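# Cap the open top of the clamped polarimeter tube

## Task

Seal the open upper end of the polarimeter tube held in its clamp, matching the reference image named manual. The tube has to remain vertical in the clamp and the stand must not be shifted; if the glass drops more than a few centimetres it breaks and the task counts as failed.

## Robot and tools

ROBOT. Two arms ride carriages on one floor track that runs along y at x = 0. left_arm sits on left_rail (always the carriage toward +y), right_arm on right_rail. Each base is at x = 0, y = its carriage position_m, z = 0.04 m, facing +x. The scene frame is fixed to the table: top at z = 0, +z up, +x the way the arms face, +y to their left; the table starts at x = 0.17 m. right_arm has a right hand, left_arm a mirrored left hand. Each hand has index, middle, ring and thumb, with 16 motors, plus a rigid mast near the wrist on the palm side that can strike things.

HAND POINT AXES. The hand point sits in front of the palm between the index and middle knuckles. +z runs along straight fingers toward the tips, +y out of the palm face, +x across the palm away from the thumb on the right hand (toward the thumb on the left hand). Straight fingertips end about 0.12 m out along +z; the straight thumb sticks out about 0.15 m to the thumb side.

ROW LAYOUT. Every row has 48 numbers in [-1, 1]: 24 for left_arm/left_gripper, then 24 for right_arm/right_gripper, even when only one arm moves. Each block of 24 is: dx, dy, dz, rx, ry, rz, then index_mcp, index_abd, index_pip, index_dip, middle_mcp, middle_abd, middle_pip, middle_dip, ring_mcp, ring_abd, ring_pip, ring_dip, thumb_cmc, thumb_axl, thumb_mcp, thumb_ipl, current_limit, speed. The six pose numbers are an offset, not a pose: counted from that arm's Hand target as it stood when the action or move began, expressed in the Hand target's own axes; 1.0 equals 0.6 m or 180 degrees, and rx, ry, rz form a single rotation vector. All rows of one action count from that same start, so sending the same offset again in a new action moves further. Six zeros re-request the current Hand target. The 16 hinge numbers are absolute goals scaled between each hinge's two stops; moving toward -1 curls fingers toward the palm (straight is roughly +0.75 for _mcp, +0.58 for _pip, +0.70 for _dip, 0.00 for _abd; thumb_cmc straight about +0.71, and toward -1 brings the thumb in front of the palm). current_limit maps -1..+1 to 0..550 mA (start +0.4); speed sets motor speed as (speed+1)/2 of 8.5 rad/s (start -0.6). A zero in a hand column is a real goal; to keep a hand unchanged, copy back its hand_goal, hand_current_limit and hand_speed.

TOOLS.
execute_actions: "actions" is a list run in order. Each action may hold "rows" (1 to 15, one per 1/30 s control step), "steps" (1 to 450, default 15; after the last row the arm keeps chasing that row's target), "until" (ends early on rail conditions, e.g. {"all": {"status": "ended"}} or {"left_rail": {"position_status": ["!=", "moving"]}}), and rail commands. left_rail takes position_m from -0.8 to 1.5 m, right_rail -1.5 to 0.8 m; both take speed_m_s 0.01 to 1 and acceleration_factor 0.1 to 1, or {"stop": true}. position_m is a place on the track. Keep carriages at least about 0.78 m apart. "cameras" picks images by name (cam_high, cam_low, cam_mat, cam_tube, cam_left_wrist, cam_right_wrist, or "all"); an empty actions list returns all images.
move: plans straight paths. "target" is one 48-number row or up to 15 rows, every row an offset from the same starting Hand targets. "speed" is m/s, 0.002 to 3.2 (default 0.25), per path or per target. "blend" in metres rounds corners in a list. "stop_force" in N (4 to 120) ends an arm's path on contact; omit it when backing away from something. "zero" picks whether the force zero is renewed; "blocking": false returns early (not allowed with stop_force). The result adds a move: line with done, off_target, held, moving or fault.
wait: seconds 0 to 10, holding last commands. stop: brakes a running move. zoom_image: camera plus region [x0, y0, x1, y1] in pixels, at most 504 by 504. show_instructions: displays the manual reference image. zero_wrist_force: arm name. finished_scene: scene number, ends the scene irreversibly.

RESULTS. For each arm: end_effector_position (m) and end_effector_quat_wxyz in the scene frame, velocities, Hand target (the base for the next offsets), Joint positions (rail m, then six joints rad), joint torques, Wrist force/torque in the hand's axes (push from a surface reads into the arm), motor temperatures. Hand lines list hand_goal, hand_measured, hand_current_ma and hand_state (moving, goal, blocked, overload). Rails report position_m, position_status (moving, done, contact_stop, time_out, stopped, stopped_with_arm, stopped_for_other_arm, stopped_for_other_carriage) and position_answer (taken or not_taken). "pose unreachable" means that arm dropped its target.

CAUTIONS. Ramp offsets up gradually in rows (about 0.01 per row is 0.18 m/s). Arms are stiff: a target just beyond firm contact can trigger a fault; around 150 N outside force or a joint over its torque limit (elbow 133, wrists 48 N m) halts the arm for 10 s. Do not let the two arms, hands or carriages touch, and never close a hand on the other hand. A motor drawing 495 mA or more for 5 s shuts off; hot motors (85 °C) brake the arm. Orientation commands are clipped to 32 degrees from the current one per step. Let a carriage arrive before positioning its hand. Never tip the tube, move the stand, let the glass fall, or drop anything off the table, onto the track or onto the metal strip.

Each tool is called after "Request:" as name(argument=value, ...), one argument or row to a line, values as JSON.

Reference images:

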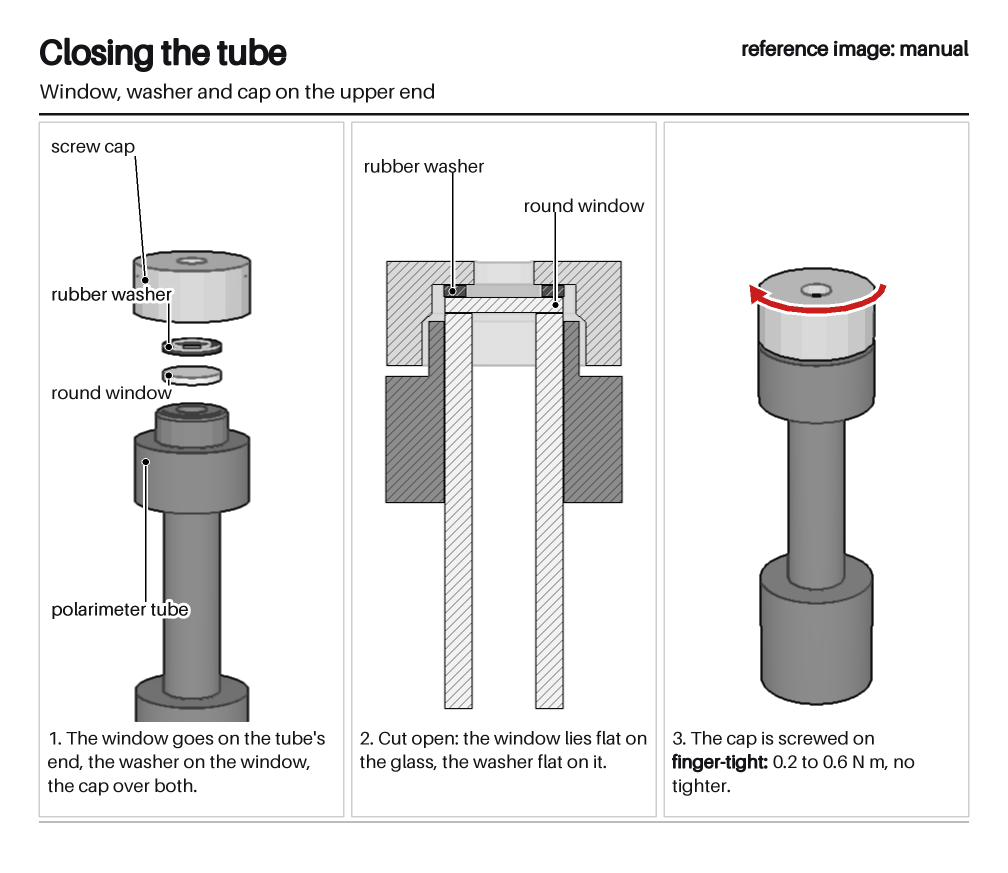

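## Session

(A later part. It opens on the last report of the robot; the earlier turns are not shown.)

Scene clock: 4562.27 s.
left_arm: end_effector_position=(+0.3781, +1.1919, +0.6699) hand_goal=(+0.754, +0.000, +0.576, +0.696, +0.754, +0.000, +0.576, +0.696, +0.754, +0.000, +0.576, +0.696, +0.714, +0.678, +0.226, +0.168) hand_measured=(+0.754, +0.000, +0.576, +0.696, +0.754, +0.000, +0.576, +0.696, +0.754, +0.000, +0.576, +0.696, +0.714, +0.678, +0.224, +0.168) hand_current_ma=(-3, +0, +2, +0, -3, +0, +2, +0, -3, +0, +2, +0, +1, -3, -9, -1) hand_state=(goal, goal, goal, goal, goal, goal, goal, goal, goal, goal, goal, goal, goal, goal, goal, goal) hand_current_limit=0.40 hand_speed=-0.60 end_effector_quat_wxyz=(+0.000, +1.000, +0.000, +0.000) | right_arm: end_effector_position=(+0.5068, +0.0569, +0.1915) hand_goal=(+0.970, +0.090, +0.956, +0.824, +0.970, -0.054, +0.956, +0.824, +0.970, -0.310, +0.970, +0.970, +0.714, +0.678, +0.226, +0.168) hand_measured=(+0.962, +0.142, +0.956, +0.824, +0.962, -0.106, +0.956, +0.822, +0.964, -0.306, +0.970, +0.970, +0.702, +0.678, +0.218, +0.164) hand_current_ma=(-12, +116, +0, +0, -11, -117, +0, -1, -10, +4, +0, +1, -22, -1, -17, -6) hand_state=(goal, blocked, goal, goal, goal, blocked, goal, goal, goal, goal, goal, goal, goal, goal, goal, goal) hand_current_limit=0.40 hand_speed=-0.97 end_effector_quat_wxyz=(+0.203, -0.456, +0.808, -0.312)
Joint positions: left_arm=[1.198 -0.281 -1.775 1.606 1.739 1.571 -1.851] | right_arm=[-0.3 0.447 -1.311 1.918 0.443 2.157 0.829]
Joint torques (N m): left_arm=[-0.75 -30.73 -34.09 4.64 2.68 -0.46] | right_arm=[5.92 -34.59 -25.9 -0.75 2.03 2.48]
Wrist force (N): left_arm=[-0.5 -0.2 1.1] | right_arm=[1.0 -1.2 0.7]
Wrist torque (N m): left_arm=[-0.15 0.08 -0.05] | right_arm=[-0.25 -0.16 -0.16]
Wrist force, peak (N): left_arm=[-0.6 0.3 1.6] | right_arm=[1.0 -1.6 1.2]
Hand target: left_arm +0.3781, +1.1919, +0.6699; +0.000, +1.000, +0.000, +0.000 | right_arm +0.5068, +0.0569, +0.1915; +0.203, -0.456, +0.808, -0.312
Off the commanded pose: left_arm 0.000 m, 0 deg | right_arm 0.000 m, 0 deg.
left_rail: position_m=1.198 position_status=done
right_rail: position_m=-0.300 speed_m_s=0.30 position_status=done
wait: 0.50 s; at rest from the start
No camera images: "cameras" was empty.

Request:
move(
  target=[
    [0,0,0,0,0,0,0.754,0,0.576,0.696,0.754,0,0.576,0.696,0.754,0,0.576,0.696,0.714,0.678,0.226,0.168,0.4,-0.6,0.000073,0.001151,0.001206,0,0,0,0.97,0.09,0.956,0.823,0.97,-0.055,0.956,0.823,0.97,-0.31,0.97,0.97,0.714,0.678,0.226,0.168,0.4,-0.97],
    [0,0,0,0,0,0,0.754,0,0.576,0.696,0.754,0,0.576,0.696,0.754,0,0.576,0.696,0.714,0.678,0.226,0.168,0.4,-0.6,0.0324,-0.00143,0.00172,-0.001938,-0.030689,-0.032169,0.97,0.09,0.956,0.823,0.97,-0.055,0.956,0.823,0.97,-0.31,0.97,0.97,0.714,0.678,0.226,0.168,0.4,-0.97],
    [0,0,0,0,0,0,0.754,0,0.576,0.696,0.754,0,0.576,0.696,0.754,0,0.576,0.696,0.714,0.678,0.226,0.168,0.4,-0.6,0.06411,-0.007233,0.005345,-0.003876,-0.061378,-0.064338,0.97,0.09,0.956,0.823,0.97,-0.055,0.956,0.823,0.97,-0.31,0.97,0.97,0.714,0.678,0.226,0.168,0.4,-0.97],
    [0,0,0,0,0,0,0.754,0,0.576,0.696,0.754,0,0.576,0.696,0.754,0,0.576,0.696,0.714,0.678,0.226,0.168,0.4,-0.6,0.09457,-0.016148,0.012014,-0.005813,-0.092067,-0.096507,0.97,0.09,0.956,0.823,0.97,-0.055,0.956,0.823,0.97,-0.31,0.97,0.97,0.714,0.678,0.226,0.168,0.4,-0.97],
    [0,0,0,0,0,0,0.754,0,0.576,0.696,0.754,0,0.576,0.696,0.754,0,0.576,0.696,0.714,0.678,0.226,0.168,0.4,-0.6,0.12319,-0.027996,0.021594,-0.007751,-0.122756,-0.128676,0.97,0.09,0.956,0.823,0.97,-0.055,0.956,0.823,0.97,-0.31,0.97,0.97,0.714,0.678,0.226,0.168,0.4,-0.97],
    [0,0,0,0,0,0,0.754,0,0.576,0.696,0.754,0,0.576,0.696,0.754,0,0.576,0.696,0.714,0.678,0.226,0.168,0.4,-0.6,0.14941,-0.042552,0.033899,-0.009689,-0.153444,-0.160844,0.97,0.09,0.956,0.823,0.97,-0.055,0.956,0.823,0.97,-0.31,0.97,0.97,0.714,0.678,0.226,0.168,0.4,-0.97],
  ],
  speed=[0.01, 0.1, 0.1, 0.1, 0.1, 0.1],
  blend=[0.0004, 0.006, 0.006, 0.006, 0.006, 0],
  cameras=["cam_tube", "cam_high"],
)

Request:
zoom_image(
  camera="cam_tube",
  region=[200, 60, 400, 210],
)

Request:
zoom_image(
  camera="cam_high",
  region=[350, 136, 380, 166],
)

Scene clock: 4587.23 s.
left_arm: end_effector_position=(+0.3781, +1.1919, +0.6699) hand_goal=(+0.754, +0.000, +0.576, +0.696, +0.754, +0.000, +0.576, +0.696, +0.754, +0.000, +0.576, +0.696, +0.714, +0.678, +0.226, +0.168) hand_measured=(+0.754, +0.000, +0.576, +0.696, +0.754, +0.000, +0.576, +0.696, +0.754, +0.000, +0.576, +0.696, +0.714, +0.678, +0.224, +0.168) hand_current_ma=(-3, +0, +2, +0, -3, +0, +2, +0, -3, +0, +2, +0, +1, -3, -9, -1) hand_state=(goal, goal, goal, goal, goal, goal, goal, goal, goal, goal, goal, goal, goal, goal, goal, goal) hand_current_limit=0.40 hand_speed=-0.60 end_effector_quat_wxyz=(+0.000, +1.000, +0.000, +0.000) | right_arm: end_effector_position=(+0.4899, -0.0370, +0.1905) hand_goal=(+0.970, +0.090, +0.956, +0.824, +0.970, -0.054, +0.956, +0.824, +0.970, -0.310, +0.970, +0.970, +0.714, +0.678, +0.226, +0.168) hand_measured=(+0.964, +0.142, +0.956, +0.824, +0.966, -0.106, +0.956, +0.822, +0.964, -0.306, +0.970, +0.970, +0.702, +0.678, +0.218, +0.164) hand_current_ma=(-7, +115, +0, +0, -5, -117, +0, -1, -10, +4, +0, +1, -22, -1, -17, -6) hand_state=(goal, blocked, goal, goal, goal, blocked, goal, goal, goal, goal, goal, goal, goal, goal, goal, goal) hand_current_limit=0.40 hand_speed=-0.97 end_effector_quat_wxyz=(-0.298, +0.705, -0.603, +0.224)
Joint positions: left_arm=[1.198 -0.281 -1.775 1.606 1.739 1.571 -1.851] | right_arm=[-0.3 0.095 -1.533 2.136 0.209 1.485 -0.027]
Joint torques (N m): left_arm=[-1.98 -31.04 -34.14 4.61 2.57 -0.32] | right_arm=[-15.33 -46.71 -26.64 5.77 -3.43 -3.72]
Wrist force (N): left_arm=[-0.7 -0.2 0.7] | right_arm=[1.9 -1.8 0.0]
Wrist torque (N m): left_arm=[-0.11 0.11 -0.06] | right_arm=[-0.15 -0.03 0.08]
Wrist force, peak (N): left_arm=[-0.6 -0.3 2.0] | right_arm=[2.1 -1.9 -0.2]
Hand target: left_arm +0.3781, +1.1919, +0.6699; +0.000, +1.000, +0.000, +0.000 | right_arm +0.4899, -0.0370, +0.1905; -0.298, +0.705, -0.603, +0.224
Off the commanded pose: left_arm 0.000 m, 0 deg | right_arm 0.000 m, 0 deg.
left_rail: position_m=1.198 position_status=done
right_rail: position_m=-0.300 speed_m_s=0.30 position_status=done
move: done
Images, in order (width x height): cam_high 672x504, cam_tube 672x504.

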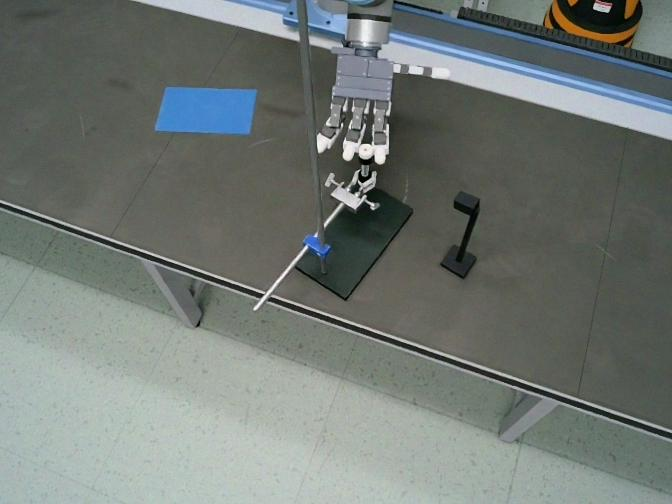

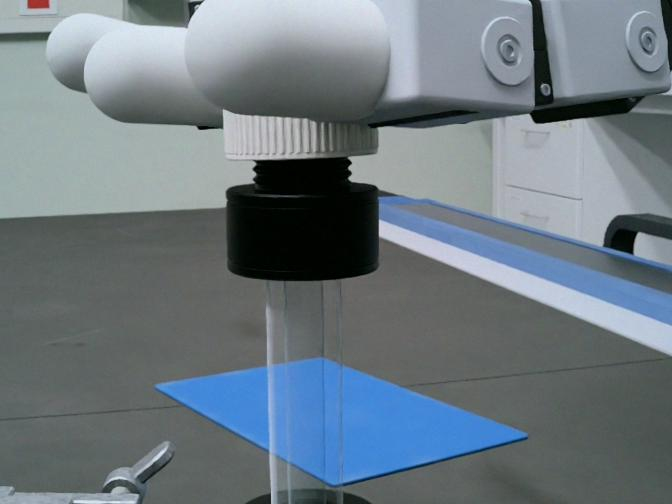

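Scaled by 2.520 from the camera's 672x504 image, which has a finer 960x720 frame.

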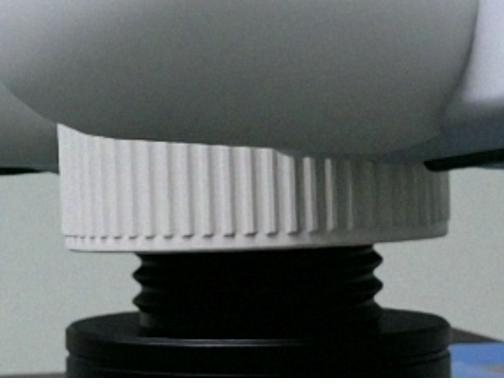

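Scaled by 16.800 from the camera's 672x504 image, which has a finer 960x720 frame.

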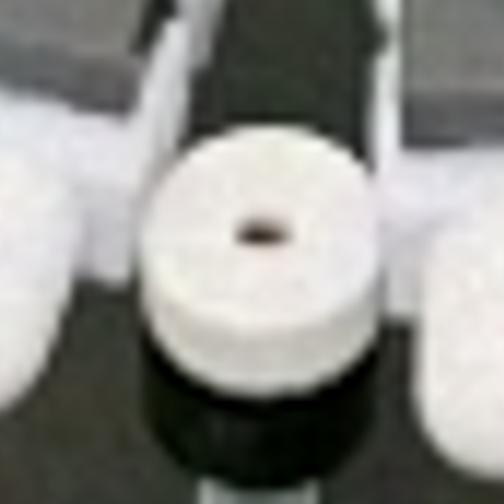

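Request:
move(
  target=[
    [0,0,0,0,0,0,0.754,0,0.576,0.696,0.754,0,0.576,0.696,0.754,0,0.576,0.696,0.714,0.678,0.226,0.168,0.4,-0.6,0.03233,-0.002581,0.000514,-0.001938,-0.030689,-0.032169,0.97,0.09,0.956,0.823,0.97,-0.055,0.956,0.823,0.97,-0.31,0.97,0.97,0.714,0.678,0.226,0.168,0.4,-0.97],
    [0,0,0,0,0,0,0.754,0,0.576,0.696,0.754,0,0.576,0.696,0.754,0,0.576,0.696,0.714,0.678,0.226,0.168,0.4,-0.6,0.06404,-0.008384,0.004139,-0.003876,-0.061378,-0.064338,0.97,0.09,0.956,0.823,0.97,-0.055,0.956,0.823,0.97,-0.31,0.97,0.97,0.714,0.678,0.226,0.168,0.4,-0.97],
    [0,0,0,0,0,0,0.754,0,0.576,0.696,0.754,0,0.576,0.696,0.754,0,0.576,0.696,0.714,0.678,0.226,0.168,0.4,-0.6,0.0945,-0.017299,0.010808,-0.005813,-0.092067,-0.096507,0.97,0.09,0.956,0.823,0.97,-0.055,0.956,0.823,0.97,-0.31,0.97,0.97,0.714,0.678,0.226,0.168,0.4,-0.97],
    [0,0,0,0,0,0,0.754,0,0.576,0.696,0.754,0,0.576,0.696,0.754,0,0.576,0.696,0.714,0.678,0.226,0.168,0.4,-0.6,0.12312,-0.029147,0.020388,-0.007751,-0.122756,-0.128676,0.97,0.09,0.956,0.823,0.97,-0.055,0.956,0.823,0.97,-0.31,0.97,0.97,0.714,0.678,0.226,0.168,0.4,-0.97],
    [0,0,0,0,0,0,0.754,0,0.576,0.696,0.754,0,0.576,0.696,0.754,0,0.576,0.696,0.714,0.678,0.226,0.168,0.4,-0.6,0.14934,-0.043703,0.032693,-0.009689,-0.153444,-0.160844,0.97,0.09,0.956,0.823,0.97,-0.055,0.956,0.823,0.97,-0.31,0.97,0.97,0.714,0.678,0.226,0.168,0.4,-0.97],
  ],
  speed=0.1,
  blend=0.006,
  cameras=["cam_tube", "cam_high"],
)

Request:
zoom_image(
  camera="cam_tube",
  region=[200, 60, 400, 210],
)

Request:
zoom_image(
  camera="cam_high",
  region=[350, 136, 380, 166],
)

Scene clock: 4605.47 s.
left_arm: end_effector_position=(+0.3781, +1.1919, +0.6699) hand_goal=(+0.754, +0.000, +0.576, +0.696, +0.754, +0.000, +0.576, +0.696, +0.754, +0.000, +0.576, +0.696, +0.714, +0.678, +0.226, +0.168) hand_measured=(+0.754, +0.000, +0.576, +0.696, +0.754, +0.000, +0.576, +0.696, +0.754, +0.000, +0.576, +0.696, +0.714, +0.678, +0.224, +0.168) hand_current_ma=(-3, +0, +2, +0, -3, +0, +2, +0, -3, +0, +2, +0, +1, -3, -9, -1) hand_state=(goal, goal, goal, goal, goal, goal, goal, goal, goal, goal, goal, goal, goal, goal, goal, goal) hand_current_limit=0.40 hand_speed=-0.60 end_effector_quat_wxyz=(+0.000, +1.000, +0.000, +0.000) | right_arm: end_effector_position=(+0.5374, -0.1197, +0.1906) hand_goal=(+0.970, +0.090, +0.956, +0.824, +0.970, -0.054, +0.956, +0.824, +0.970, -0.310, +0.970, +0.970, +0.714, +0.678, +0.226, +0.168) hand_measured=(+0.964, +0.142, +0.956, +0.824, +0.972, -0.106, +0.958, +0.822, +0.964, -0.306, +0.970, +0.970, +0.702, +0.678, +0.218, +0.164) hand_current_ma=(-10, +115, -1, +0, +2, -117, +1, -1, -10, +4, +0, +1, -22, -1, -17, -6) hand_state=(goal, blocked, goal, goal, goal, blocked, goal, goal, goal, goal, goal, goal, goal, goal, goal, goal) hand_current_limit=0.40 hand_speed=-0.97 end_effector_quat_wxyz=(-0.356, +0.869, -0.325, +0.108)
Joint positions: left_arm=[1.198 -0.281 -1.775 1.606 1.739 1.571 -1.851] | right_arm=[-0.3 -0.204 -1.366 2.021 0.522 0.899 -0.92]
Joint torques (N m): left_arm=[-1.42 -30.61 -34.25 4.63 2.89 -0.4] | right_arm=[-17.43 -28.08 -40.93 8.18 -4.51 -3.53]
Wrist force (N): left_arm=[-0.5 0.4 1.2] | right_arm=[2.4 -2.2 0.1]
Wrist torque (N m): left_arm=[-0.08 0.09 -0.06] | right_arm=[-0.18 -0.09 0.10]
Wrist force, peak (N): left_arm=[-1.1 0.0 1.5] | right_arm=[2.4 -2.4 0.1]
Hand target: left_arm +0.3781, +1.1919, +0.6699; +0.000, +1.000, +0.000, +0.000 | right_arm +0.5374, -0.1198, +0.1906; -0.356, +0.869, -0.325, +0.108
Off the commanded pose: left_arm 0.000 m, 0 deg | right_arm 0.000 m, 0 deg.
left_rail: position_m=1.198 position_status=done
right_rail: position_m=-0.300 speed_m_s=0.30 position_status=done
move: done
Images, in order (width x height): cam_high 672x504, cam_tube 672x504.

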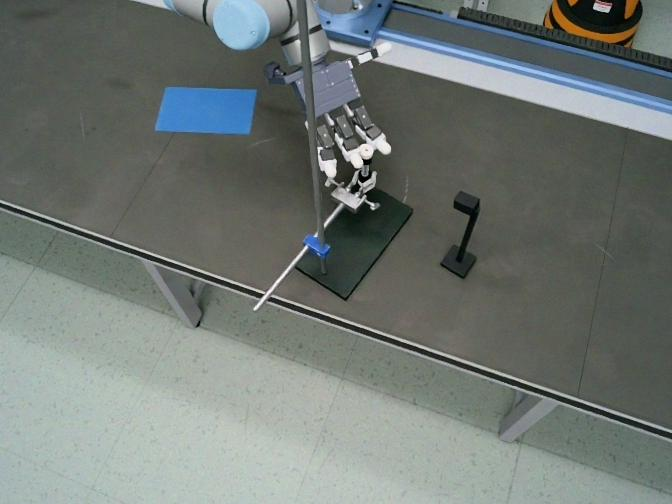

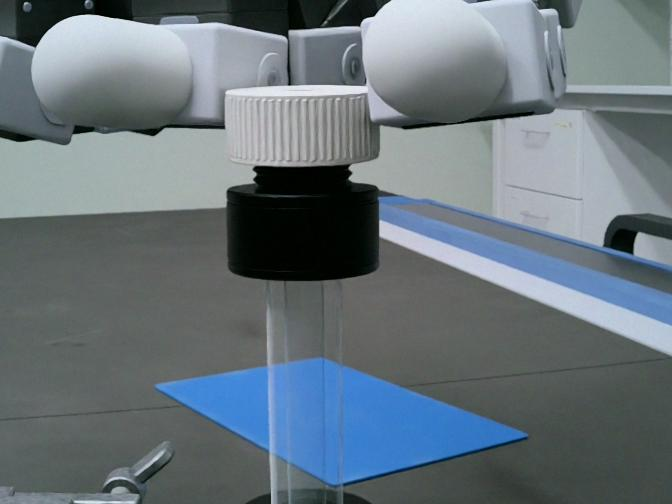

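Scaled by 2.520 from the camera's 672x504 image, which has a finer 960x720 frame.

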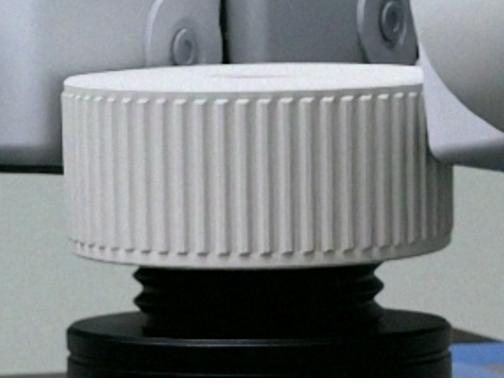

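Scaled by 16.800 from the camera's 672x504 image, which has a finer 960x720 frame.

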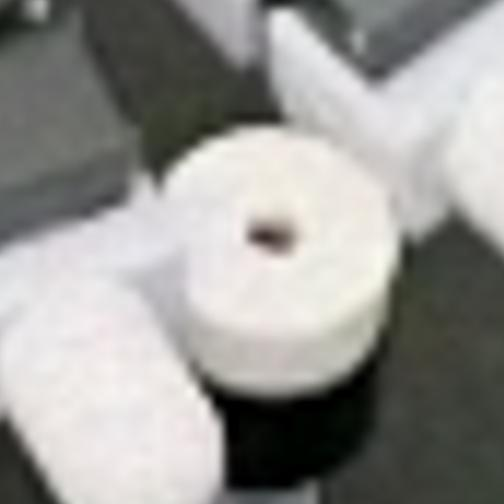

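Request:
zoom_image(
  camera="cam_high",
  region=[355, 140, 377, 162],
)

Request:
zoom_image(
  camera="cam_tube",
  region=[220, 80, 390, 190],
)

Scaled by 22.909 from the camera's 672x504 image, which has a finer 960x720 frame.

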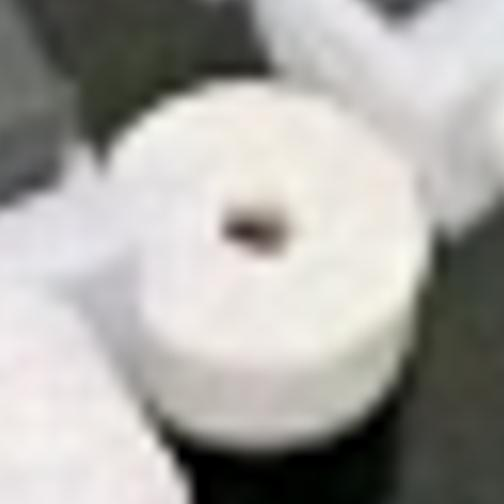

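Scaled by 2.965 from the camera's 672x504 image, which has a finer 960x720 frame.

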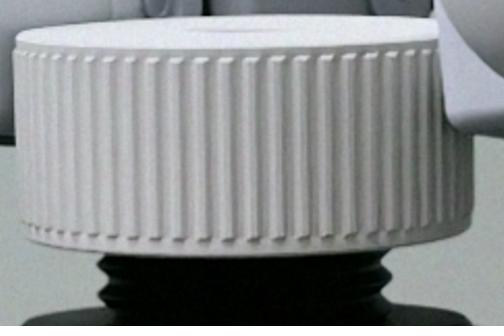

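Request:
move(
  target=[
    [0,0,0,0,0,0,0.754,0,0.576,0.696,0.754,0,0.576,0.696,0.754,0,0.576,0.696,0.714,0.678,0.226,0.168,0.4,-0.6,0.03233,-0.002581,0.000514,-0.001938,-0.030689,-0.032169,0.97,0.09,0.956,0.823,0.97,-0.055,0.956,0.823,0.97,-0.31,0.97,0.97,0.714,0.678,0.226,0.168,0.4,-0.97],
    [0,0,0,0,0,0,0.754,0,0.576,0.696,0.754,0,0.576,0.696,0.754,0,0.576,0.696,0.714,0.678,0.226,0.168,0.4,-0.6,0.06404,-0.008384,0.004139,-0.003876,-0.061378,-0.064338,0.97,0.09,0.956,0.823,0.97,-0.055,0.956,0.823,0.97,-0.31,0.97,0.97,0.714,0.678,0.226,0.168,0.4,-0.97],
    [0,0,0,0,0,0,0.754,0,0.576,0.696,0.754,0,0.576,0.696,0.754,0,0.576,0.696,0.714,0.678,0.226,0.168,0.4,-0.6,0.0945,-0.017299,0.010808,-0.005813,-0.092067,-0.096507,0.97,0.09,0.956,0.823,0.97,-0.055,0.956,0.823,0.97,-0.31,0.97,0.97,0.714,0.678,0.226,0.168,0.4,-0.97],
    [0,0,0,0,0,0,0.754,0,0.576,0.696,0.754,0,0.576,0.696,0.754,0,0.576,0.696,0.714,0.678,0.226,0.168,0.4,-0.6,0.12312,-0.029147,0.020388,-0.007751,-0.122756,-0.128676,0.97,0.09,0.956,0.823,0.97,-0.055,0.956,0.823,0.97,-0.31,0.97,0.97,0.714,0.678,0.226,0.168,0.4,-0.97],
    [0,0,0,0,0,0,0.754,0,0.576,0.696,0.754,0,0.576,0.696,0.754,0,0.576,0.696,0.714,0.678,0.226,0.168,0.4,-0.6,0.14934,-0.043703,0.032693,-0.009689,-0.153444,-0.160844,0.97,0.09,0.956,0.823,0.97,-0.055,0.956,0.823,0.97,-0.31,0.97,0.97,0.714,0.678,0.226,0.168,0.4,-0.97],
  ],
  speed=0.1,
  blend=0.006,
  cameras=["cam_tube", "cam_high"],
)

Request:
zoom_image(
  camera="cam_tube",
  region=[200, 60, 400, 210],
)

Request:
zoom_image(
  camera="cam_high",
  region=[350, 136, 380, 166],
)

Scene clock: 4695.67 s.
left_arm: end_effector_position=(+0.3781, +1.1919, +0.6699) hand_goal=(+0.754, +0.000, +0.576, +0.696, +0.754, +0.000, +0.576, +0.696, +0.754, +0.000, +0.576, +0.696, +0.714, +0.678, +0.226, +0.168) hand_measured=(+0.754, +0.000, +0.576, +0.696, +0.754, +0.000, +0.576, +0.696, +0.754, +0.000, +0.576, +0.696, +0.714, +0.678, +0.224, +0.168) hand_current_ma=(-3, +0, +2, +0, -3, +0, +2, +0, -3, +0, +2, +0, +1, -3, -9, -1) hand_state=(goal, goal, goal, goal, goal, goal, goal, goal, goal, goal, goal, goal, goal, goal, goal, goal) hand_current_limit=0.40 hand_speed=-0.60 end_effector_quat_wxyz=(+0.000, +1.000, +0.000, +0.000) | right_arm: end_effector_position=(+0.6270, -0.1525, +0.1906) hand_goal=(+0.970, +0.090, +0.956, +0.824, +0.970, -0.054, +0.956, +0.824, +0.970, -0.310, +0.970, +0.970, +0.714, +0.678, +0.226, +0.168) hand_measured=(+0.964, +0.142, +0.956, +0.824, +0.970, -0.106, +0.958, +0.822, +0.964, -0.306, +0.970, +0.970, +0.702, +0.678, +0.218, +0.164) hand_current_ma=(-8, +115, -1, +0, +1, -117, +2, -1, -10, +4, +0, +1, -22, -1, -17, -6) hand_state=(goal, blocked, goal, goal, goal, blocked, goal, goal, goal, goal, goal, goal, goal, goal, goal, goal) hand_current_limit=0.40 hand_speed=-0.97 end_effector_quat_wxyz=(-0.372, +0.928, -0.008, -0.020)
Joint positions: left_arm=[1.198 -0.281 -1.775 1.606 1.739 1.571 -1.851] | right_arm=[-0.3 -0.208 -1.049 1.716 1.139 0.838 -1.852]
Joint torques (N m): left_arm=[-1.36 -30.32 -34.03 4.61 2.79 -0.36] | right_arm=[15.69 -52.53 -38.66 8.69 1.29 -3.49]
Wrist force (N): left_arm=[-0.7 0.4 1.2] | right_arm=[2.3 -2.0 0.0]
Wrist torque (N m): left_arm=[-0.07 0.13 -0.08] | right_arm=[-0.17 -0.01 0.13]
Wrist force, peak (N): left_arm=[-0.5 0.7 1.7] | right_arm=[2.5 -2.4 -0.2]
Hand target: left_arm +0.3781, +1.1919, +0.6699; +0.000, +1.000, +0.000, +0.000 | right_arm +0.6270, -0.1525, +0.1906; -0.372, +0.928, -0.008, -0.020
Off the commanded pose: left_arm 0.000 m, 0 deg | right_arm 0.000 m, 0 deg.
left_rail: position_m=1.198 position_status=done
right_rail: position_m=-0.300 speed_m_s=0.30 position_status=done
move: done
Images, in order (width x height): cam_high 672x504, cam_tube 672x504.

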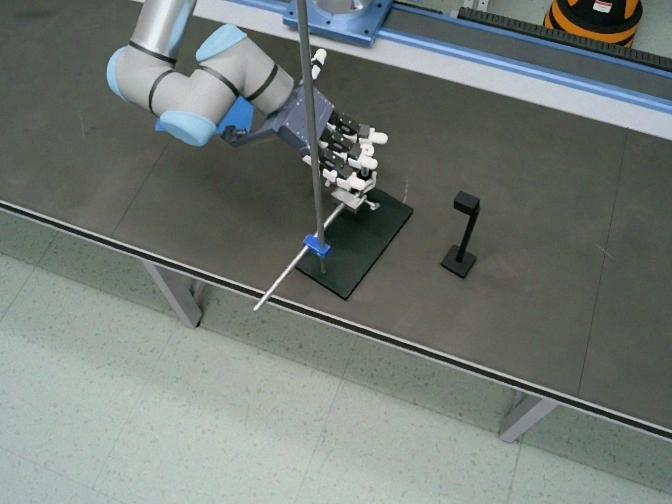

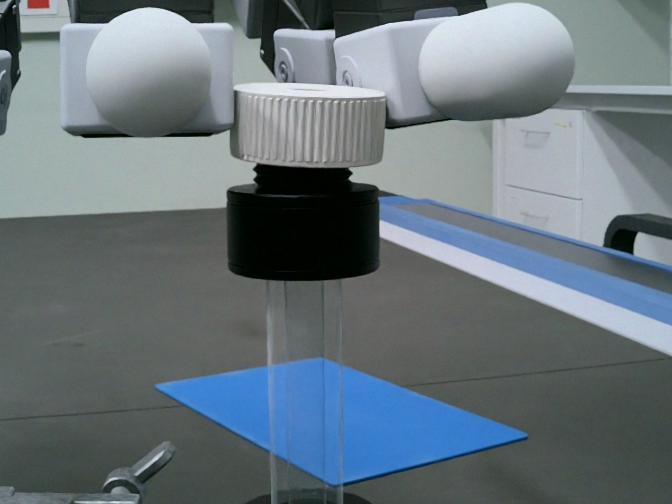

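Scaled by 2.520 from the camera's 672x504 image, which has a finer 960x720 frame.

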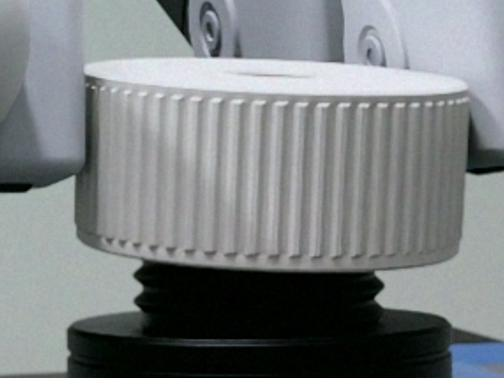

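Scaled by 16.800 from the camera's 672x504 image, which has a finer 960x720 frame.

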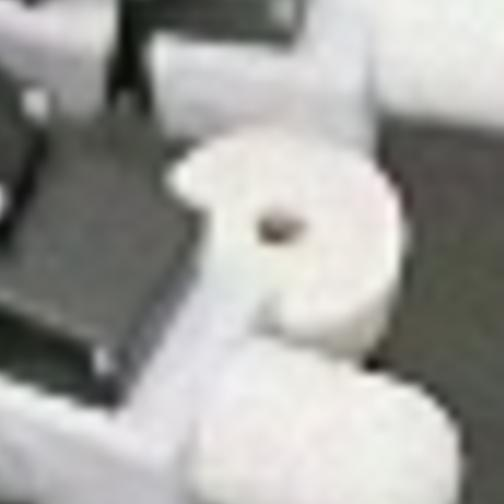

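Request:
move(
  target=[0,0,0,0,0,0,0.754,0,0.576,0.696,0.754,0,0.576,0.696,0.754,0,0.576,0.696,0.714,0.678,0.226,0.168,0.4,-0.6,0,0,0,0,0,0,0.97,0.23,0.956,0.823,0.97,-0.2,0.956,0.823,0.97,-0.31,0.97,0.97,0.714,0.678,0.226,0.168,0.4,-0.97],
  speed=0.03,
  cameras=["cam_tube", "cam_high"],
)

Request:
zoom_image(
  camera="cam_tube",
  region=[200, 60, 400, 210],
)

Request:
zoom_image(
  camera="cam_high",
  region=[350, 136, 380, 166],
)

Scene clock: 4713.13 s.
left_arm: end_effector_position=(+0.3781, +1.1919, +0.6699) hand_goal=(+0.754, +0.000, +0.576, +0.696, +0.754, +0.000, +0.576, +0.696, +0.754, +0.000, +0.576, +0.696, +0.714, +0.678, +0.226, +0.168) hand_measured=(+0.754, +0.000, +0.576, +0.696, +0.754, +0.000, +0.576, +0.696, +0.754, +0.000, +0.576, +0.696, +0.714, +0.678, +0.224, +0.168) hand_current_ma=(-3, +0, +2, +0, -3, +0, +2, +0, -3, +0, +2, +0, +1, -3, -9, -1) hand_state=(goal, goal, goal, goal, goal, goal, goal, goal, goal, goal, goal, goal, goal, goal, goal, goal) hand_current_limit=0.40 hand_speed=-0.60 end_effector_quat_wxyz=(+0.000, +1.000, +0.000, +0.000) | right_arm: end_effector_position=(+0.6270, -0.1525, +0.1906) hand_goal=(+0.970, +0.230, +0.956, +0.824, +0.970, -0.200, +0.956, +0.824, +0.970, -0.310, +0.970, +0.970, +0.714, +0.678, +0.226, +0.168) hand_measured=(+0.962, +0.224, +0.956, +0.824, +0.962, -0.196, +0.956, +0.822, +0.964, -0.306, +0.970, +0.970, +0.702, +0.678, +0.218, +0.164) hand_current_ma=(-12, -5, -1, +0, -11, +3, +0, -1, -10, +4, +0, +1, -22, -1, -17, -6) hand_state=(goal, goal, goal, goal, goal, goal, goal, goal, goal, goal, goal, goal, goal, goal, goal, goal) hand_current_limit=0.40 hand_speed=-0.97 end_effector_quat_wxyz=(-0.372, +0.928, -0.008, -0.020)
Joint positions: left_arm=[1.198 -0.281 -1.775 1.606 1.739 1.571 -1.851] | right_arm=[-0.3 -0.208 -1.049 1.716 1.14 0.838 -1.853]
Joint torques (N m): left_arm=[-0.53 -30.51 -34.56 4.78 2.71 -0.35] | right_arm=[15.63 -53.63 -38.85 8.33 0.09 -3.34]
Wrist force (N): left_arm=[-0.8 0.1 1.0] | right_arm=[0.5 -1.6 0.6]
Wrist torque (N m): left_arm=[-0.10 0.14 -0.09] | right_arm=[-0.30 -0.15 -0.08]
Wrist force, peak (N): left_arm=[-0.6 -0.4 1.8] | right_arm=[2.9 -2.1 -0.1]
Hand target: left_arm +0.3781, +1.1919, +0.6699; +0.000, +1.000, +0.000, +0.000 | right_arm +0.6270, -0.1525, +0.1906; -0.372, +0.928, -0.008, -0.020
Off the commanded pose: left_arm 0.000 m, 0 deg | right_arm 0.000 m, 0 deg.
left_rail: position_m=1.198 position_status=done
right_rail: position_m=-0.300 speed_m_s=0.30 position_status=done
move: done
Images, in order (width x height): cam_high 672x504, cam_tube 672x504.

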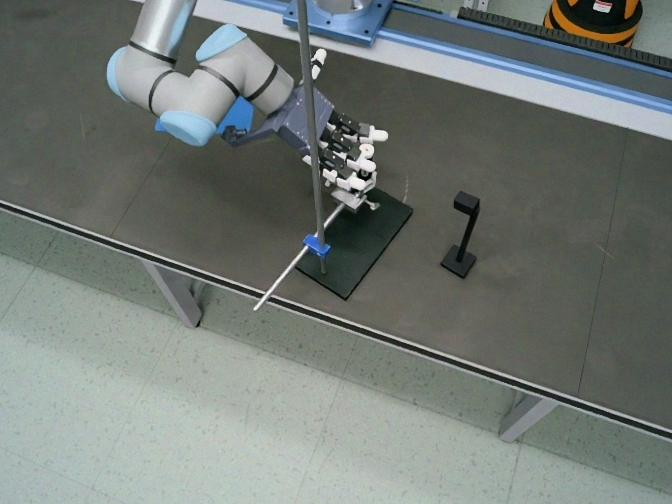

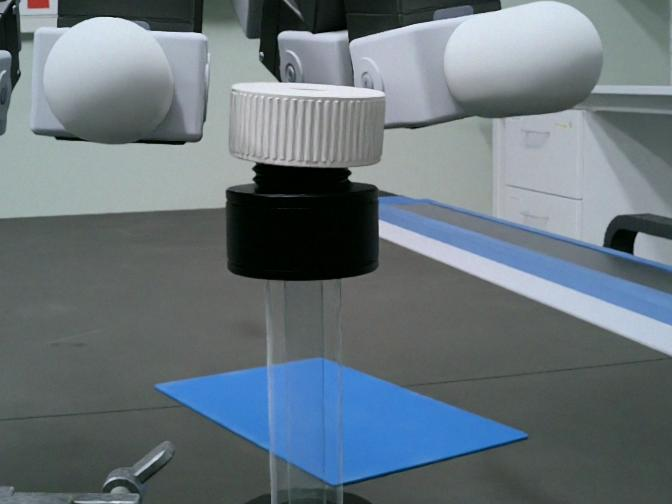

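Scaled by 2.520 from the camera's 672x504 image, which has a finer 960x720 frame.

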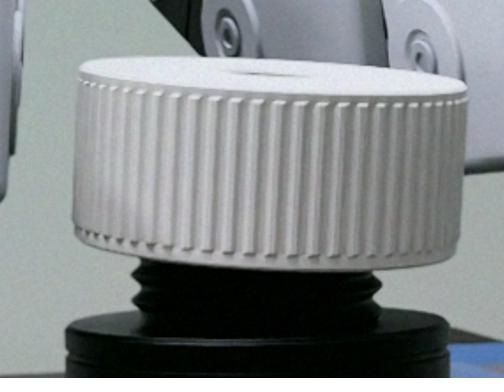

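Scaled by 16.800 from the camera's 672x504 image, which has a finer 960x720 frame.

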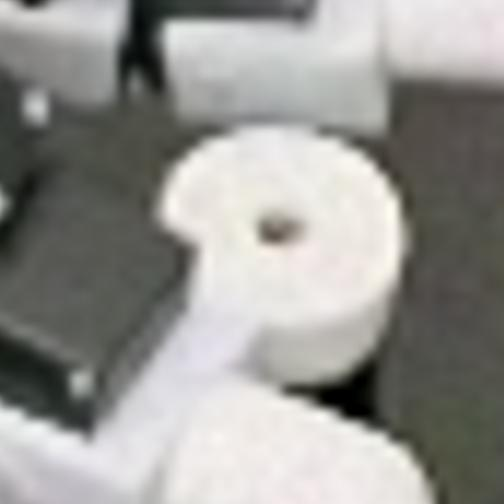

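Request:
move(
  target=[
    [0,0,0,0,0,0,0.754,0,0.576,0.696,0.754,0,0.576,0.696,0.754,0,0.576,0.696,0.714,0.678,0.226,0.168,0.4,-0.6,-0.000436,-0.006905,-0.007238,0,0,0,0.97,0.23,0.956,0.823,0.97,-0.2,0.956,0.823,0.97,-0.31,0.97,0.97,0.714,0.678,0.226,0.168,0.4,-0.97],
    [0,0,0,0,0,0,0.754,0,0.576,0.696,0.754,0,0.576,0.696,0.754,0,0.576,0.696,0.714,0.678,0.226,0.168,0.4,-0.6,-0.032856,-0.007649,-0.004574,0.001938,0.030689,0.032169,0.97,0.23,0.956,0.823,0.97,-0.2,0.956,0.823,0.97,-0.31,0.97,0.97,0.714,0.678,0.226,0.168,0.4,-0.97],
    [0,0,0,0,0,0,0.754,0,0.576,0.696,0.754,0,0.576,0.696,0.754,0,0.576,0.696,0.714,0.678,0.226,0.168,0.4,-0.6,-0.064646,-0.011663,0.00117,0.003876,0.061378,0.064338,0.97,0.23,0.956,0.823,0.97,-0.2,0.956,0.823,0.97,-0.31,0.97,0.97,0.714,0.678,0.226,0.168,0.4,-0.97],
    [0,0,0,0,0,0,0.754,0,0.576,0.696,0.754,0,0.576,0.696,0.754,0,0.576,0.696,0.714,0.678,0.226,0.168,0.4,-0.6,-0.095166,-0.018866,0.00988,0.005813,0.092067,0.096507,0.97,0.23,0.956,0.823,0.97,-0.2,0.956,0.823,0.97,-0.31,0.97,0.97,0.714,0.678,0.226,0.168,0.4,-0.97],
    [0,0,0,0,0,0,0.754,0,0.576,0.696,0.754,0,0.576,0.696,0.754,0,0.576,0.696,0.714,0.678,0.226,0.168,0.4,-0.6,-0.123836,-0.02912,0.02139,0.007751,0.122756,0.128676,0.97,0.23,0.956,0.823,0.97,-0.2,0.956,0.823,0.97,-0.31,0.97,0.97,0.714,0.678,0.226,0.168,0.4,-0.97],
    [0,0,0,0,0,0,0.754,0,0.576,0.696,0.754,0,0.576,0.696,0.754,0,0.576,0.696,0.714,0.678,0.226,0.168,0.4,-0.6,-0.150086,-0.042223,0.035473,0.009689,0.153444,0.160844,0.97,0.23,0.956,0.823,0.97,-0.2,0.956,0.823,0.97,-0.31,0.97,0.97,0.714,0.678,0.226,0.168,0.4,-0.97],
    [0,0,0,0,0,0,0.754,0,0.576,0.696,0.754,0,0.576,0.696,0.754,0,0.576,0.696,0.714,0.678,0.226,0.168,0.4,-0.6,-0.173426,-0.057921,0.051855,0.011627,0.184133,0.193013,0.97,0.23,0.956,0.823,0.97,-0.2,0.956,0.823,0.97,-0.31,0.97,0.97,0.714,0.678,0.226,0.168,0.4,-0.97],
    [0,0,0,0,0,0,0.754,0,0.576,0.696,0.754,0,0.576,0.696,0.754,0,0.576,0.696,0.714,0.678,0.226,0.168,0.4,-0.6,-0.193386,-0.075911,0.070219,0.013564,0.214822,0.225182,0.97,0.23,0.956,0.823,0.97,-0.2,0.956,0.823,0.97,-0.31,0.97,0.97,0.714,0.678,0.226,0.168,0.4,-0.97],
    [0,0,0,0,0,0,0.754,0,0.576,0.696,0.754,0,0.576,0.696,0.754,0,0.576,0.696,0.714,0.678,0.226,0.168,0.4,-0.6,-0.209576,-0.095839,0.090206,0.015502,0.245511,0.257351,0.97,0.23,0.956,0.823,0.97,-0.2,0.956,0.823,0.97,-0.31,0.97,0.97,0.714,0.678,0.226,0.168,0.4,-0.97],
    [0,0,0,0,0,0,0.754,0,0.576,0.696,0.754,0,0.576,0.696,0.754,0,0.576,0.696,0.714,0.678,0.226,0.168,0.4,-0.6,-0.221686,-0.117319,0.111429,0.01744,0.2762,0.28952,0.97,0.23,0.956,0.823,0.97,-0.2,0.956,0.823,0.97,-0.31,0.97,0.97,0.714,0.678,0.226,0.168,0.4,-0.97],
    [0,0,0,0,0,0,0.754,0,0.576,0.696,0.754,0,0.576,0.696,0.754,0,0.576,0.696,0.714,0.678,0.226,0.168,0.4,-0.6,-0.229486,-0.139933,0.133472,0.019378,0.306889,0.321689,0.97,0.23,0.956,0.823,0.97,-0.2,0.956,0.823,0.97,-0.31,0.97,0.97,0.714,0.678,0.226,0.168,0.4,-0.97],
    [0,0,0,0,0,0,0.754,0,0.576,0.696,0.754,0,0.576,0.696,0.754,0,0.576,0.696,0.714,0.678,0.226,0.168,0.4,-0.6,-0.232816,-0.16324,0.155907,0.021315,0.337578,0.353858,0.97,0.23,0.956,0.823,0.97,-0.2,0.956,0.823,0.97,-0.31,0.97,0.97,0.714,0.678,0.226,0.168,0.4,-0.97],
    [0,0,0,0,0,0,0.754,0,0.576,0.696,0.754,0,0.576,0.696,0.754,0,0.576,0.696,0.714,0.678,0.226,0.168,0.4,-0.6,-0.231606,-0.186786,0.178298,0.023253,0.368267,0.386027,0.97,0.23,0.956,0.823,0.97,-0.2,0.956,0.823,0.97,-0.31,0.97,0.97,0.714,0.678,0.226,0.168,0.4,-0.97],
    [0,0,0,0,0,0,0.754,0,0.576,0.696,0.754,0,0.576,0.696,0.754,0,0.576,0.696,0.714,0.678,0.226,0.168,0.4,-0.6,-0.23117,-0.179881,0.185536,0.023253,0.368267,0.386027,0.97,0.23,0.956,0.823,0.97,-0.2,0.956,0.823,0.97,-0.31,0.97,0.97,0.714,0.678,0.226,0.168,0.4,-0.97],
  ],
  speed=[0.03, 0.15, 0.15, 0.15, 0.15, 0.15, 0.15, 0.15, 0.15, 0.15, 0.15, 0.15, 0.15, 0.03],
  blend=[0.002, 0.006, 0.006, 0.006, 0.006, 0.006, 0.006, 0.006, 0.006, 0.006, 0.006, 0.006, 0.002, 0],
  cameras=["cam_tube", "cam_high"],
)

Request:
zoom_image(
  camera="cam_tube",
  region=[200, 60, 400, 210],
)

Request:
zoom_image(
  camera="cam_high",
  region=[350, 136, 380, 166],
)

Scene clock: 4773.17 s.
left_arm: end_effector_position=(+0.3781, +1.1919, +0.6699) hand_goal=(+0.754, +0.000, +0.576, +0.696, +0.754, +0.000, +0.576, +0.696, +0.754, +0.000, +0.576, +0.696, +0.714, +0.678, +0.226, +0.168) hand_measured=(+0.754, +0.000, +0.576, +0.696, +0.754, +0.000, +0.576, +0.696, +0.754, +0.000, +0.576, +0.696, +0.714, +0.678, +0.224, +0.168) hand_current_ma=(-3, +0, +2, +0, -3, +0, +2, +0, -3, +0, +2, +0, +1, -3, -9, -1) hand_state=(goal, goal, goal, goal, goal, goal, goal, goal, goal, goal, goal, goal, goal, goal, goal, goal) hand_current_limit=0.40 hand_speed=-0.60 end_effector_quat_wxyz=(+0.000, +1.000, +0.000, +0.000) | right_arm: end_effector_position=(+0.4881, +0.0023, +0.1906) hand_goal=(+0.970, +0.230, +0.956, +0.824, +0.970, -0.200, +0.956, +0.824, +0.970, -0.310, +0.970, +0.970, +0.714, +0.678, +0.226, +0.168) hand_measured=(+0.962, +0.226, +0.956, +0.824, +0.962, -0.196, +0.956, +0.822, +0.964, -0.306, +0.970, +0.970, +0.702, +0.678, +0.218, +0.164) hand_current_ma=(-12, -5, -1, +0, -12, +3, +0, -1, -10, +4, +0, +1, -22, -1, -17, -6) hand_state=(goal, goal, goal, goal, goal, goal, goal, goal, goal, goal, goal, goal, goal, goal, goal, goal) hand_current_limit=0.40 hand_speed=-0.97 end_effector_quat_wxyz=(+0.264, -0.615, +0.695, -0.263)
Joint positions: left_arm=[1.198 -0.281 -1.775 1.606 1.739 1.571 -1.851] | right_arm=[-0.3 0.262 -1.482 2.085 0.231 1.791 0.299]
Joint torques (N m): left_arm=[-1.35 -30.09 -34.09 4.65 2.57 -0.34] | right_arm=[13.2 -18.93 -26.46 -1.69 3.06 3.35]
Wrist force (N): left_arm=[-0.4 0.3 1.1] | right_arm=[0.3 -1.2 0.7]
Wrist torque (N m): left_arm=[-0.08 0.08 -0.05] | right_arm=[-0.24 -0.15 -0.24]
Wrist force, peak (N): left_arm=[-1.1 0.0 1.4] | right_arm=[1.3 -2.1 0.1]
Hand target: left_arm +0.3781, +1.1919, +0.6699; +0.000, +1.000, +0.000, +0.000 | right_arm +0.4881, +0.0023, +0.1905; +0.264, -0.615, +0.695, -0.263
Off the commanded pose: left_arm 0.000 m, 0 deg | right_arm 0.000 m, 0 deg.
left_rail: position_m=1.198 position_status=done
right_rail: position_m=-0.300 speed_m_s=0.30 position_status=done
move: done
Images, in order (width x height): cam_high 672x504, cam_tube 672x504.

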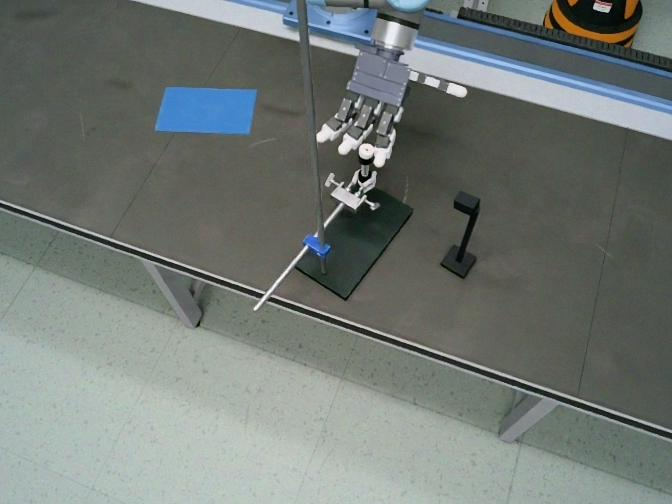

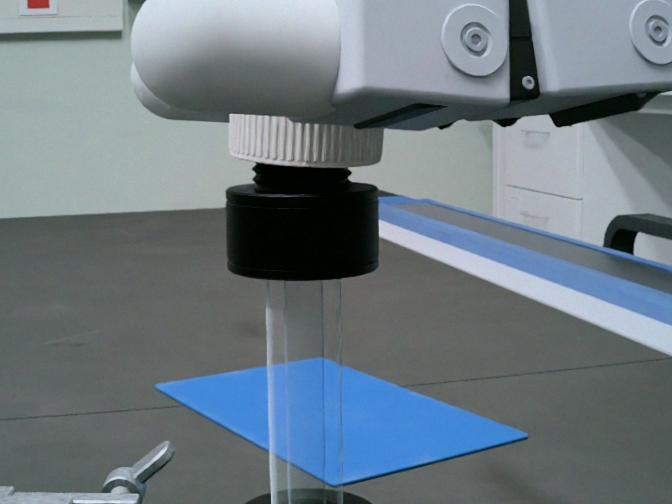

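Scaled by 2.520 from the camera's 672x504 image, which has a finer 960x720 frame.

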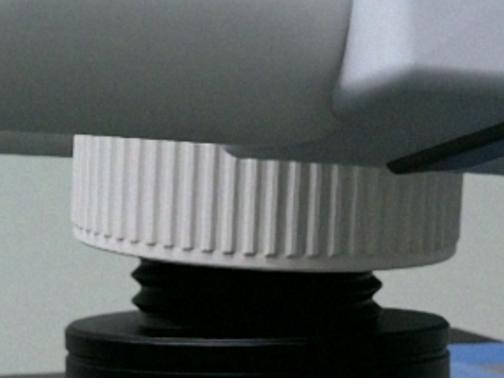

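Scaled by 16.800 from the camera's 672x504 image, which has a finer 960x720 frame.

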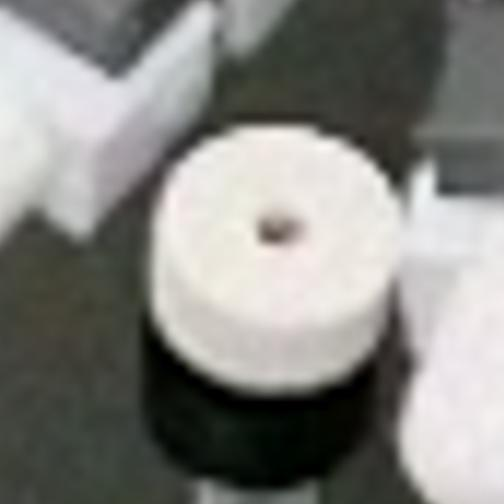

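Request:
move(
  target=[0,0,0,0,0,0,0.754,0,0.576,0.696,0.754,0,0.576,0.696,0.754,0,0.576,0.696,0.714,0.678,0.226,0.168,0.4,-0.6,0,0,0,0,0,0,0.97,0.07,0.956,0.823,0.97,-0.035,0.956,0.823,0.97,-0.31,0.97,0.97,0.714,0.678,0.226,0.168,0.4,-0.97],
  speed=0.03,
  cameras=["cam_high"],
)

Request:
zoom_image(
  camera="cam_high",
  region=[350, 136, 380, 166],
)

Scene clock: 4781.67 s.
left_arm: end_effector_position=(+0.3781, +1.1919, +0.6699) hand_goal=(+0.754, +0.000, +0.576, +0.696, +0.754, +0.000, +0.576, +0.696, +0.754, +0.000, +0.576, +0.696, +0.714, +0.678, +0.226, +0.168) hand_measured=(+0.754, +0.000, +0.576, +0.696, +0.754, +0.000, +0.576, +0.696, +0.754, +0.000, +0.576, +0.696, +0.714, +0.678, +0.224, +0.168) hand_current_ma=(-3, +0, +2, +0, -3, +0, +2, +0, -3, +0, +2, +0, +1, -3, -9, -1) hand_state=(goal, goal, goal, goal, goal, goal, goal, goal, goal, goal, goal, goal, goal, goal, goal, goal) hand_current_limit=0.40 hand_speed=-0.60 end_effector_quat_wxyz=(+0.000, +1.000, +0.000, +0.000) | right_arm: end_effector_position=(+0.4881, +0.0023, +0.1905) hand_goal=(+0.970, +0.070, +0.956, +0.824, +0.970, -0.034, +0.956, +0.824, +0.970, -0.310, +0.970, +0.970, +0.714, +0.678, +0.226, +0.168) hand_measured=(+0.962, +0.142, +0.956, +0.824, +0.962, -0.112, +0.956, +0.822, +0.964, -0.306, +0.970, +0.970, +0.702, +0.678, +0.218, +0.164) hand_current_ma=(-13, +46, -1, +0, -12, -44, +0, -1, -10, +4, +0, +1, -22, -1, -17, -6) hand_state=(goal, moving, goal, goal, goal, moving, goal, goal, goal, goal, goal, goal, goal, goal, goal, goal) hand_current_limit=0.40 hand_speed=-0.97 end_effector_quat_wxyz=(+0.264, -0.615, +0.695, -0.263)
Joint positions: left_arm=[1.198 -0.281 -1.775 1.606 1.739 1.571 -1.851] | right_arm=[-0.3 0.262 -1.482 2.085 0.231 1.792 0.299]
Joint torques (N m): left_arm=[-0.98 -30.76 -34.39 4.51 2.67 -0.3] | right_arm=[16.05 -22.7 -26.87 -2.09 2.86 3.01]
Wrist force (N): left_arm=[-0.4 0.1 1.1] | right_arm=[0.7 -1.5 0.8]
Wrist torque (N m): left_arm=[-0.11 0.07 -0.05] | right_arm=[-0.29 -0.18 -0.21]
Wrist force, peak (N): left_arm=[-0.9 0.1 1.7] | right_arm=[0.6 -1.8 1.0]
Hand target: left_arm +0.3781, +1.1919, +0.6699; +0.000, +1.000, +0.000, +0.000 | right_arm +0.4881, +0.0023, +0.1905; +0.264, -0.615, +0.695, -0.263
Off the commanded pose: left_arm 0.000 m, 0 deg | right_arm 0.000 m, 0 deg.
left_rail: position_m=1.198 position_status=done
right_rail: position_m=-0.300 speed_m_s=0.30 position_status=done
move: done
Images, in order (width x height): cam_high 672x504.

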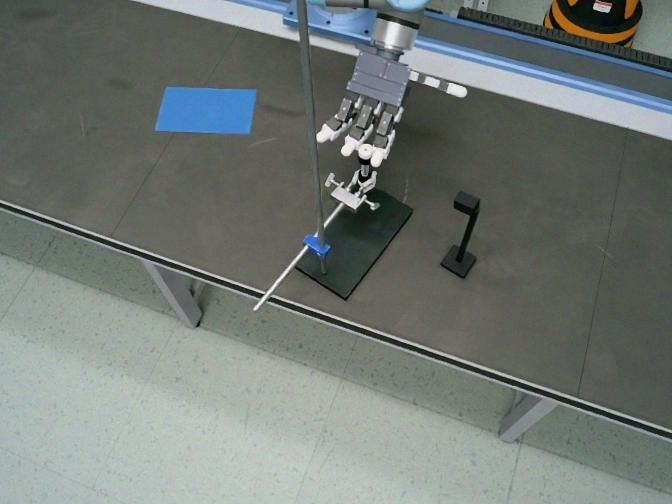

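Scaled by 16.800 from the camera's 672x504 image, which has a finer 960x720 frame.

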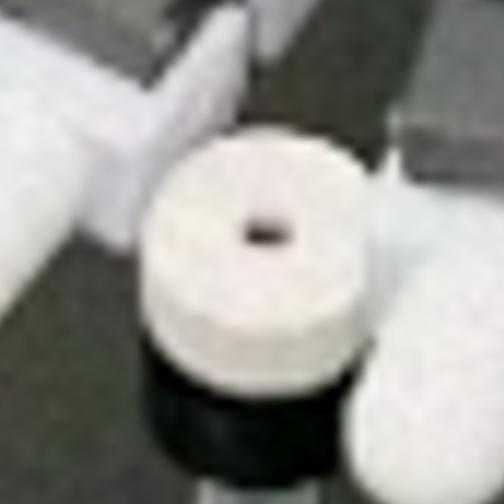

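Request:
move(
  target=[
    [0,0,0,0,0,0,0.754,0,0.576,0.696,0.754,0,0.576,0.696,0.754,0,0.576,0.696,0.714,0.678,0.226,0.168,0.4,-0.6,-0.002294,-0.000729,0.000834,0,0,0,0.97,0.07,0.956,0.823,0.97,-0.035,0.956,0.823,0.97,-0.31,0.97,0.97,0.714,0.678,0.226,0.168,0.4,-0.97],
    [0,0,0,0,0,0,0.754,0,0.576,0.696,0.754,0,0.576,0.696,0.754,0,0.576,0.696,0.714,0.678,0.226,0.168,0.4,-0.6,-0.002149,0.001571,0.003247,0,0,0,0.97,0.07,0.956,0.823,0.97,-0.035,0.956,0.823,0.97,-0.31,0.97,0.97,0.714,0.678,0.226,0.168,0.4,-0.97],
  ],
  speed=0.008,
  cameras=["cam_high", "cam_tube"],
)

Request:
zoom_image(
  camera="cam_high",
  region=[350, 136, 380, 166],
)

Request:
zoom_image(
  camera="cam_tube",
  region=[200, 60, 400, 210],
)

Scene clock: 4835.10 s.
left_arm: end_effector_position=(+0.3781, +1.1919, +0.6699) hand_goal=(+0.754, +0.000, +0.576, +0.696, +0.754, +0.000, +0.576, +0.696, +0.754, +0.000, +0.576, +0.696, +0.714, +0.678, +0.226, +0.168) hand_measured=(+0.754, +0.000, +0.576, +0.696, +0.754, +0.000, +0.576, +0.696, +0.754, +0.000, +0.576, +0.696, +0.714, +0.678, +0.224, +0.168) hand_current_ma=(-3, +0, +2, +0, -3, +0, +2, +0, -3, +0, +2, +0, +1, -3, -9, -1) hand_state=(goal, goal, goal, goal, goal, goal, goal, goal, goal, goal, goal, goal, goal, goal, goal, goal) hand_current_limit=0.40 hand_speed=-0.60 end_effector_quat_wxyz=(+0.000, +1.000, +0.000, +0.000) | right_arm: end_effector_position=(+0.4889, +0.0036, +0.1886) hand_goal=(+0.970, +0.070, +0.956, +0.824, +0.970, -0.034, +0.956, +0.824, +0.970, -0.310, +0.970, +0.970, +0.714, +0.678, +0.226, +0.168) hand_measured=(+0.970, +0.134, +0.956, +0.824, +0.980, -0.106, +0.962, +0.824, +0.964, -0.306, +0.970, +0.970, +0.702, +0.678, +0.218, +0.164) hand_current_ma=(+0, +156, +0, +0, +17, -180, +7, +0, -10, +4, +0, +1, -22, -1, -17, -6) hand_state=(goal, blocked, goal, goal, goal, blocked, goal, goal, goal, goal, goal, goal, goal, goal, goal, goal) hand_current_limit=0.40 hand_speed=-0.97 end_effector_quat_wxyz=(+0.264, -0.615, +0.695, -0.263)
Joint positions: left_arm=[1.198 -0.281 -1.775 1.606 1.739 1.571 -1.851] | right_arm=[-0.3 0.264 -1.478 2.084 0.228 1.793 0.301]
Joint torques (N m): left_arm=[-0.65 -31.1 -34.27 4.75 2.68 -0.31] | right_arm=[15.19 -22.61 -26.08 -3.39 2.76 3.12]
Wrist force (N): left_arm=[-0.4 0.1 1.5] | right_arm=[0.6 -2.1 -1.9]
Wrist torque (N m): left_arm=[-0.13 0.08 -0.05] | right_arm=[0.15 -0.11 -0.21]
Wrist force, peak (N): left_arm=[-0.7 0.6 1.8] | right_arm=[3.5 -1.7 -0.4]
Hand target: left_arm +0.3781, +1.1919, +0.6699; +0.000, +1.000, +0.000, +0.000 | right_arm +0.4889, +0.0036, +0.1885; +0.264, -0.615, +0.695, -0.263
Off the commanded pose: left_arm 0.000 m, 0 deg | right_arm 0.000 m, 0 deg.
left_rail: position_m=1.198 position_status=done
right_rail: position_m=-0.300 speed_m_s=0.30 position_status=done
move: done
Images, in order (width x height): cam_high 672x504, cam_tube 672x504.

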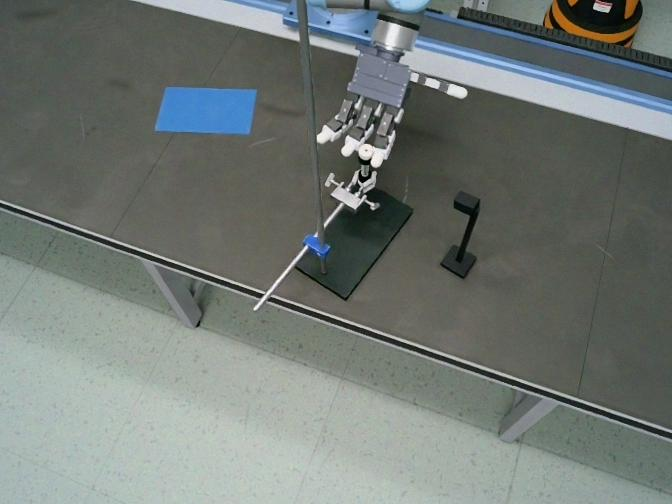

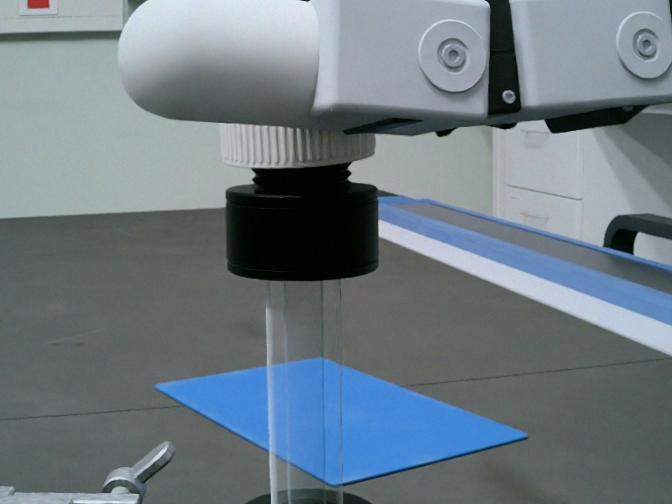

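Scaled by 16.800 from the camera's 672x504 image, which has a finer 960x720 frame.

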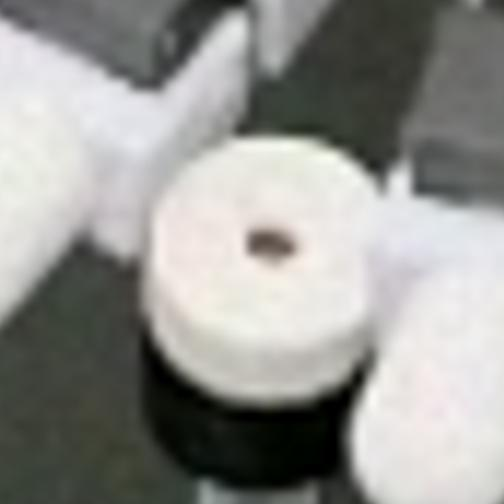

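Scaled by 2.520 from the camera's 672x504 image, which has a finer 960x720 frame.

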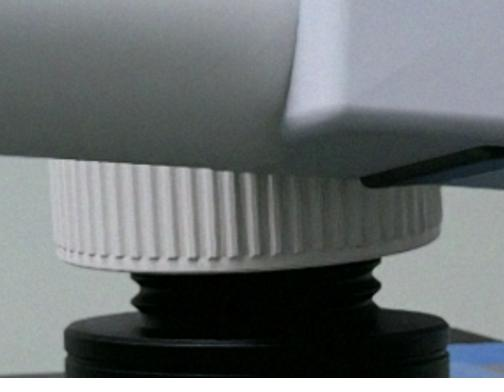

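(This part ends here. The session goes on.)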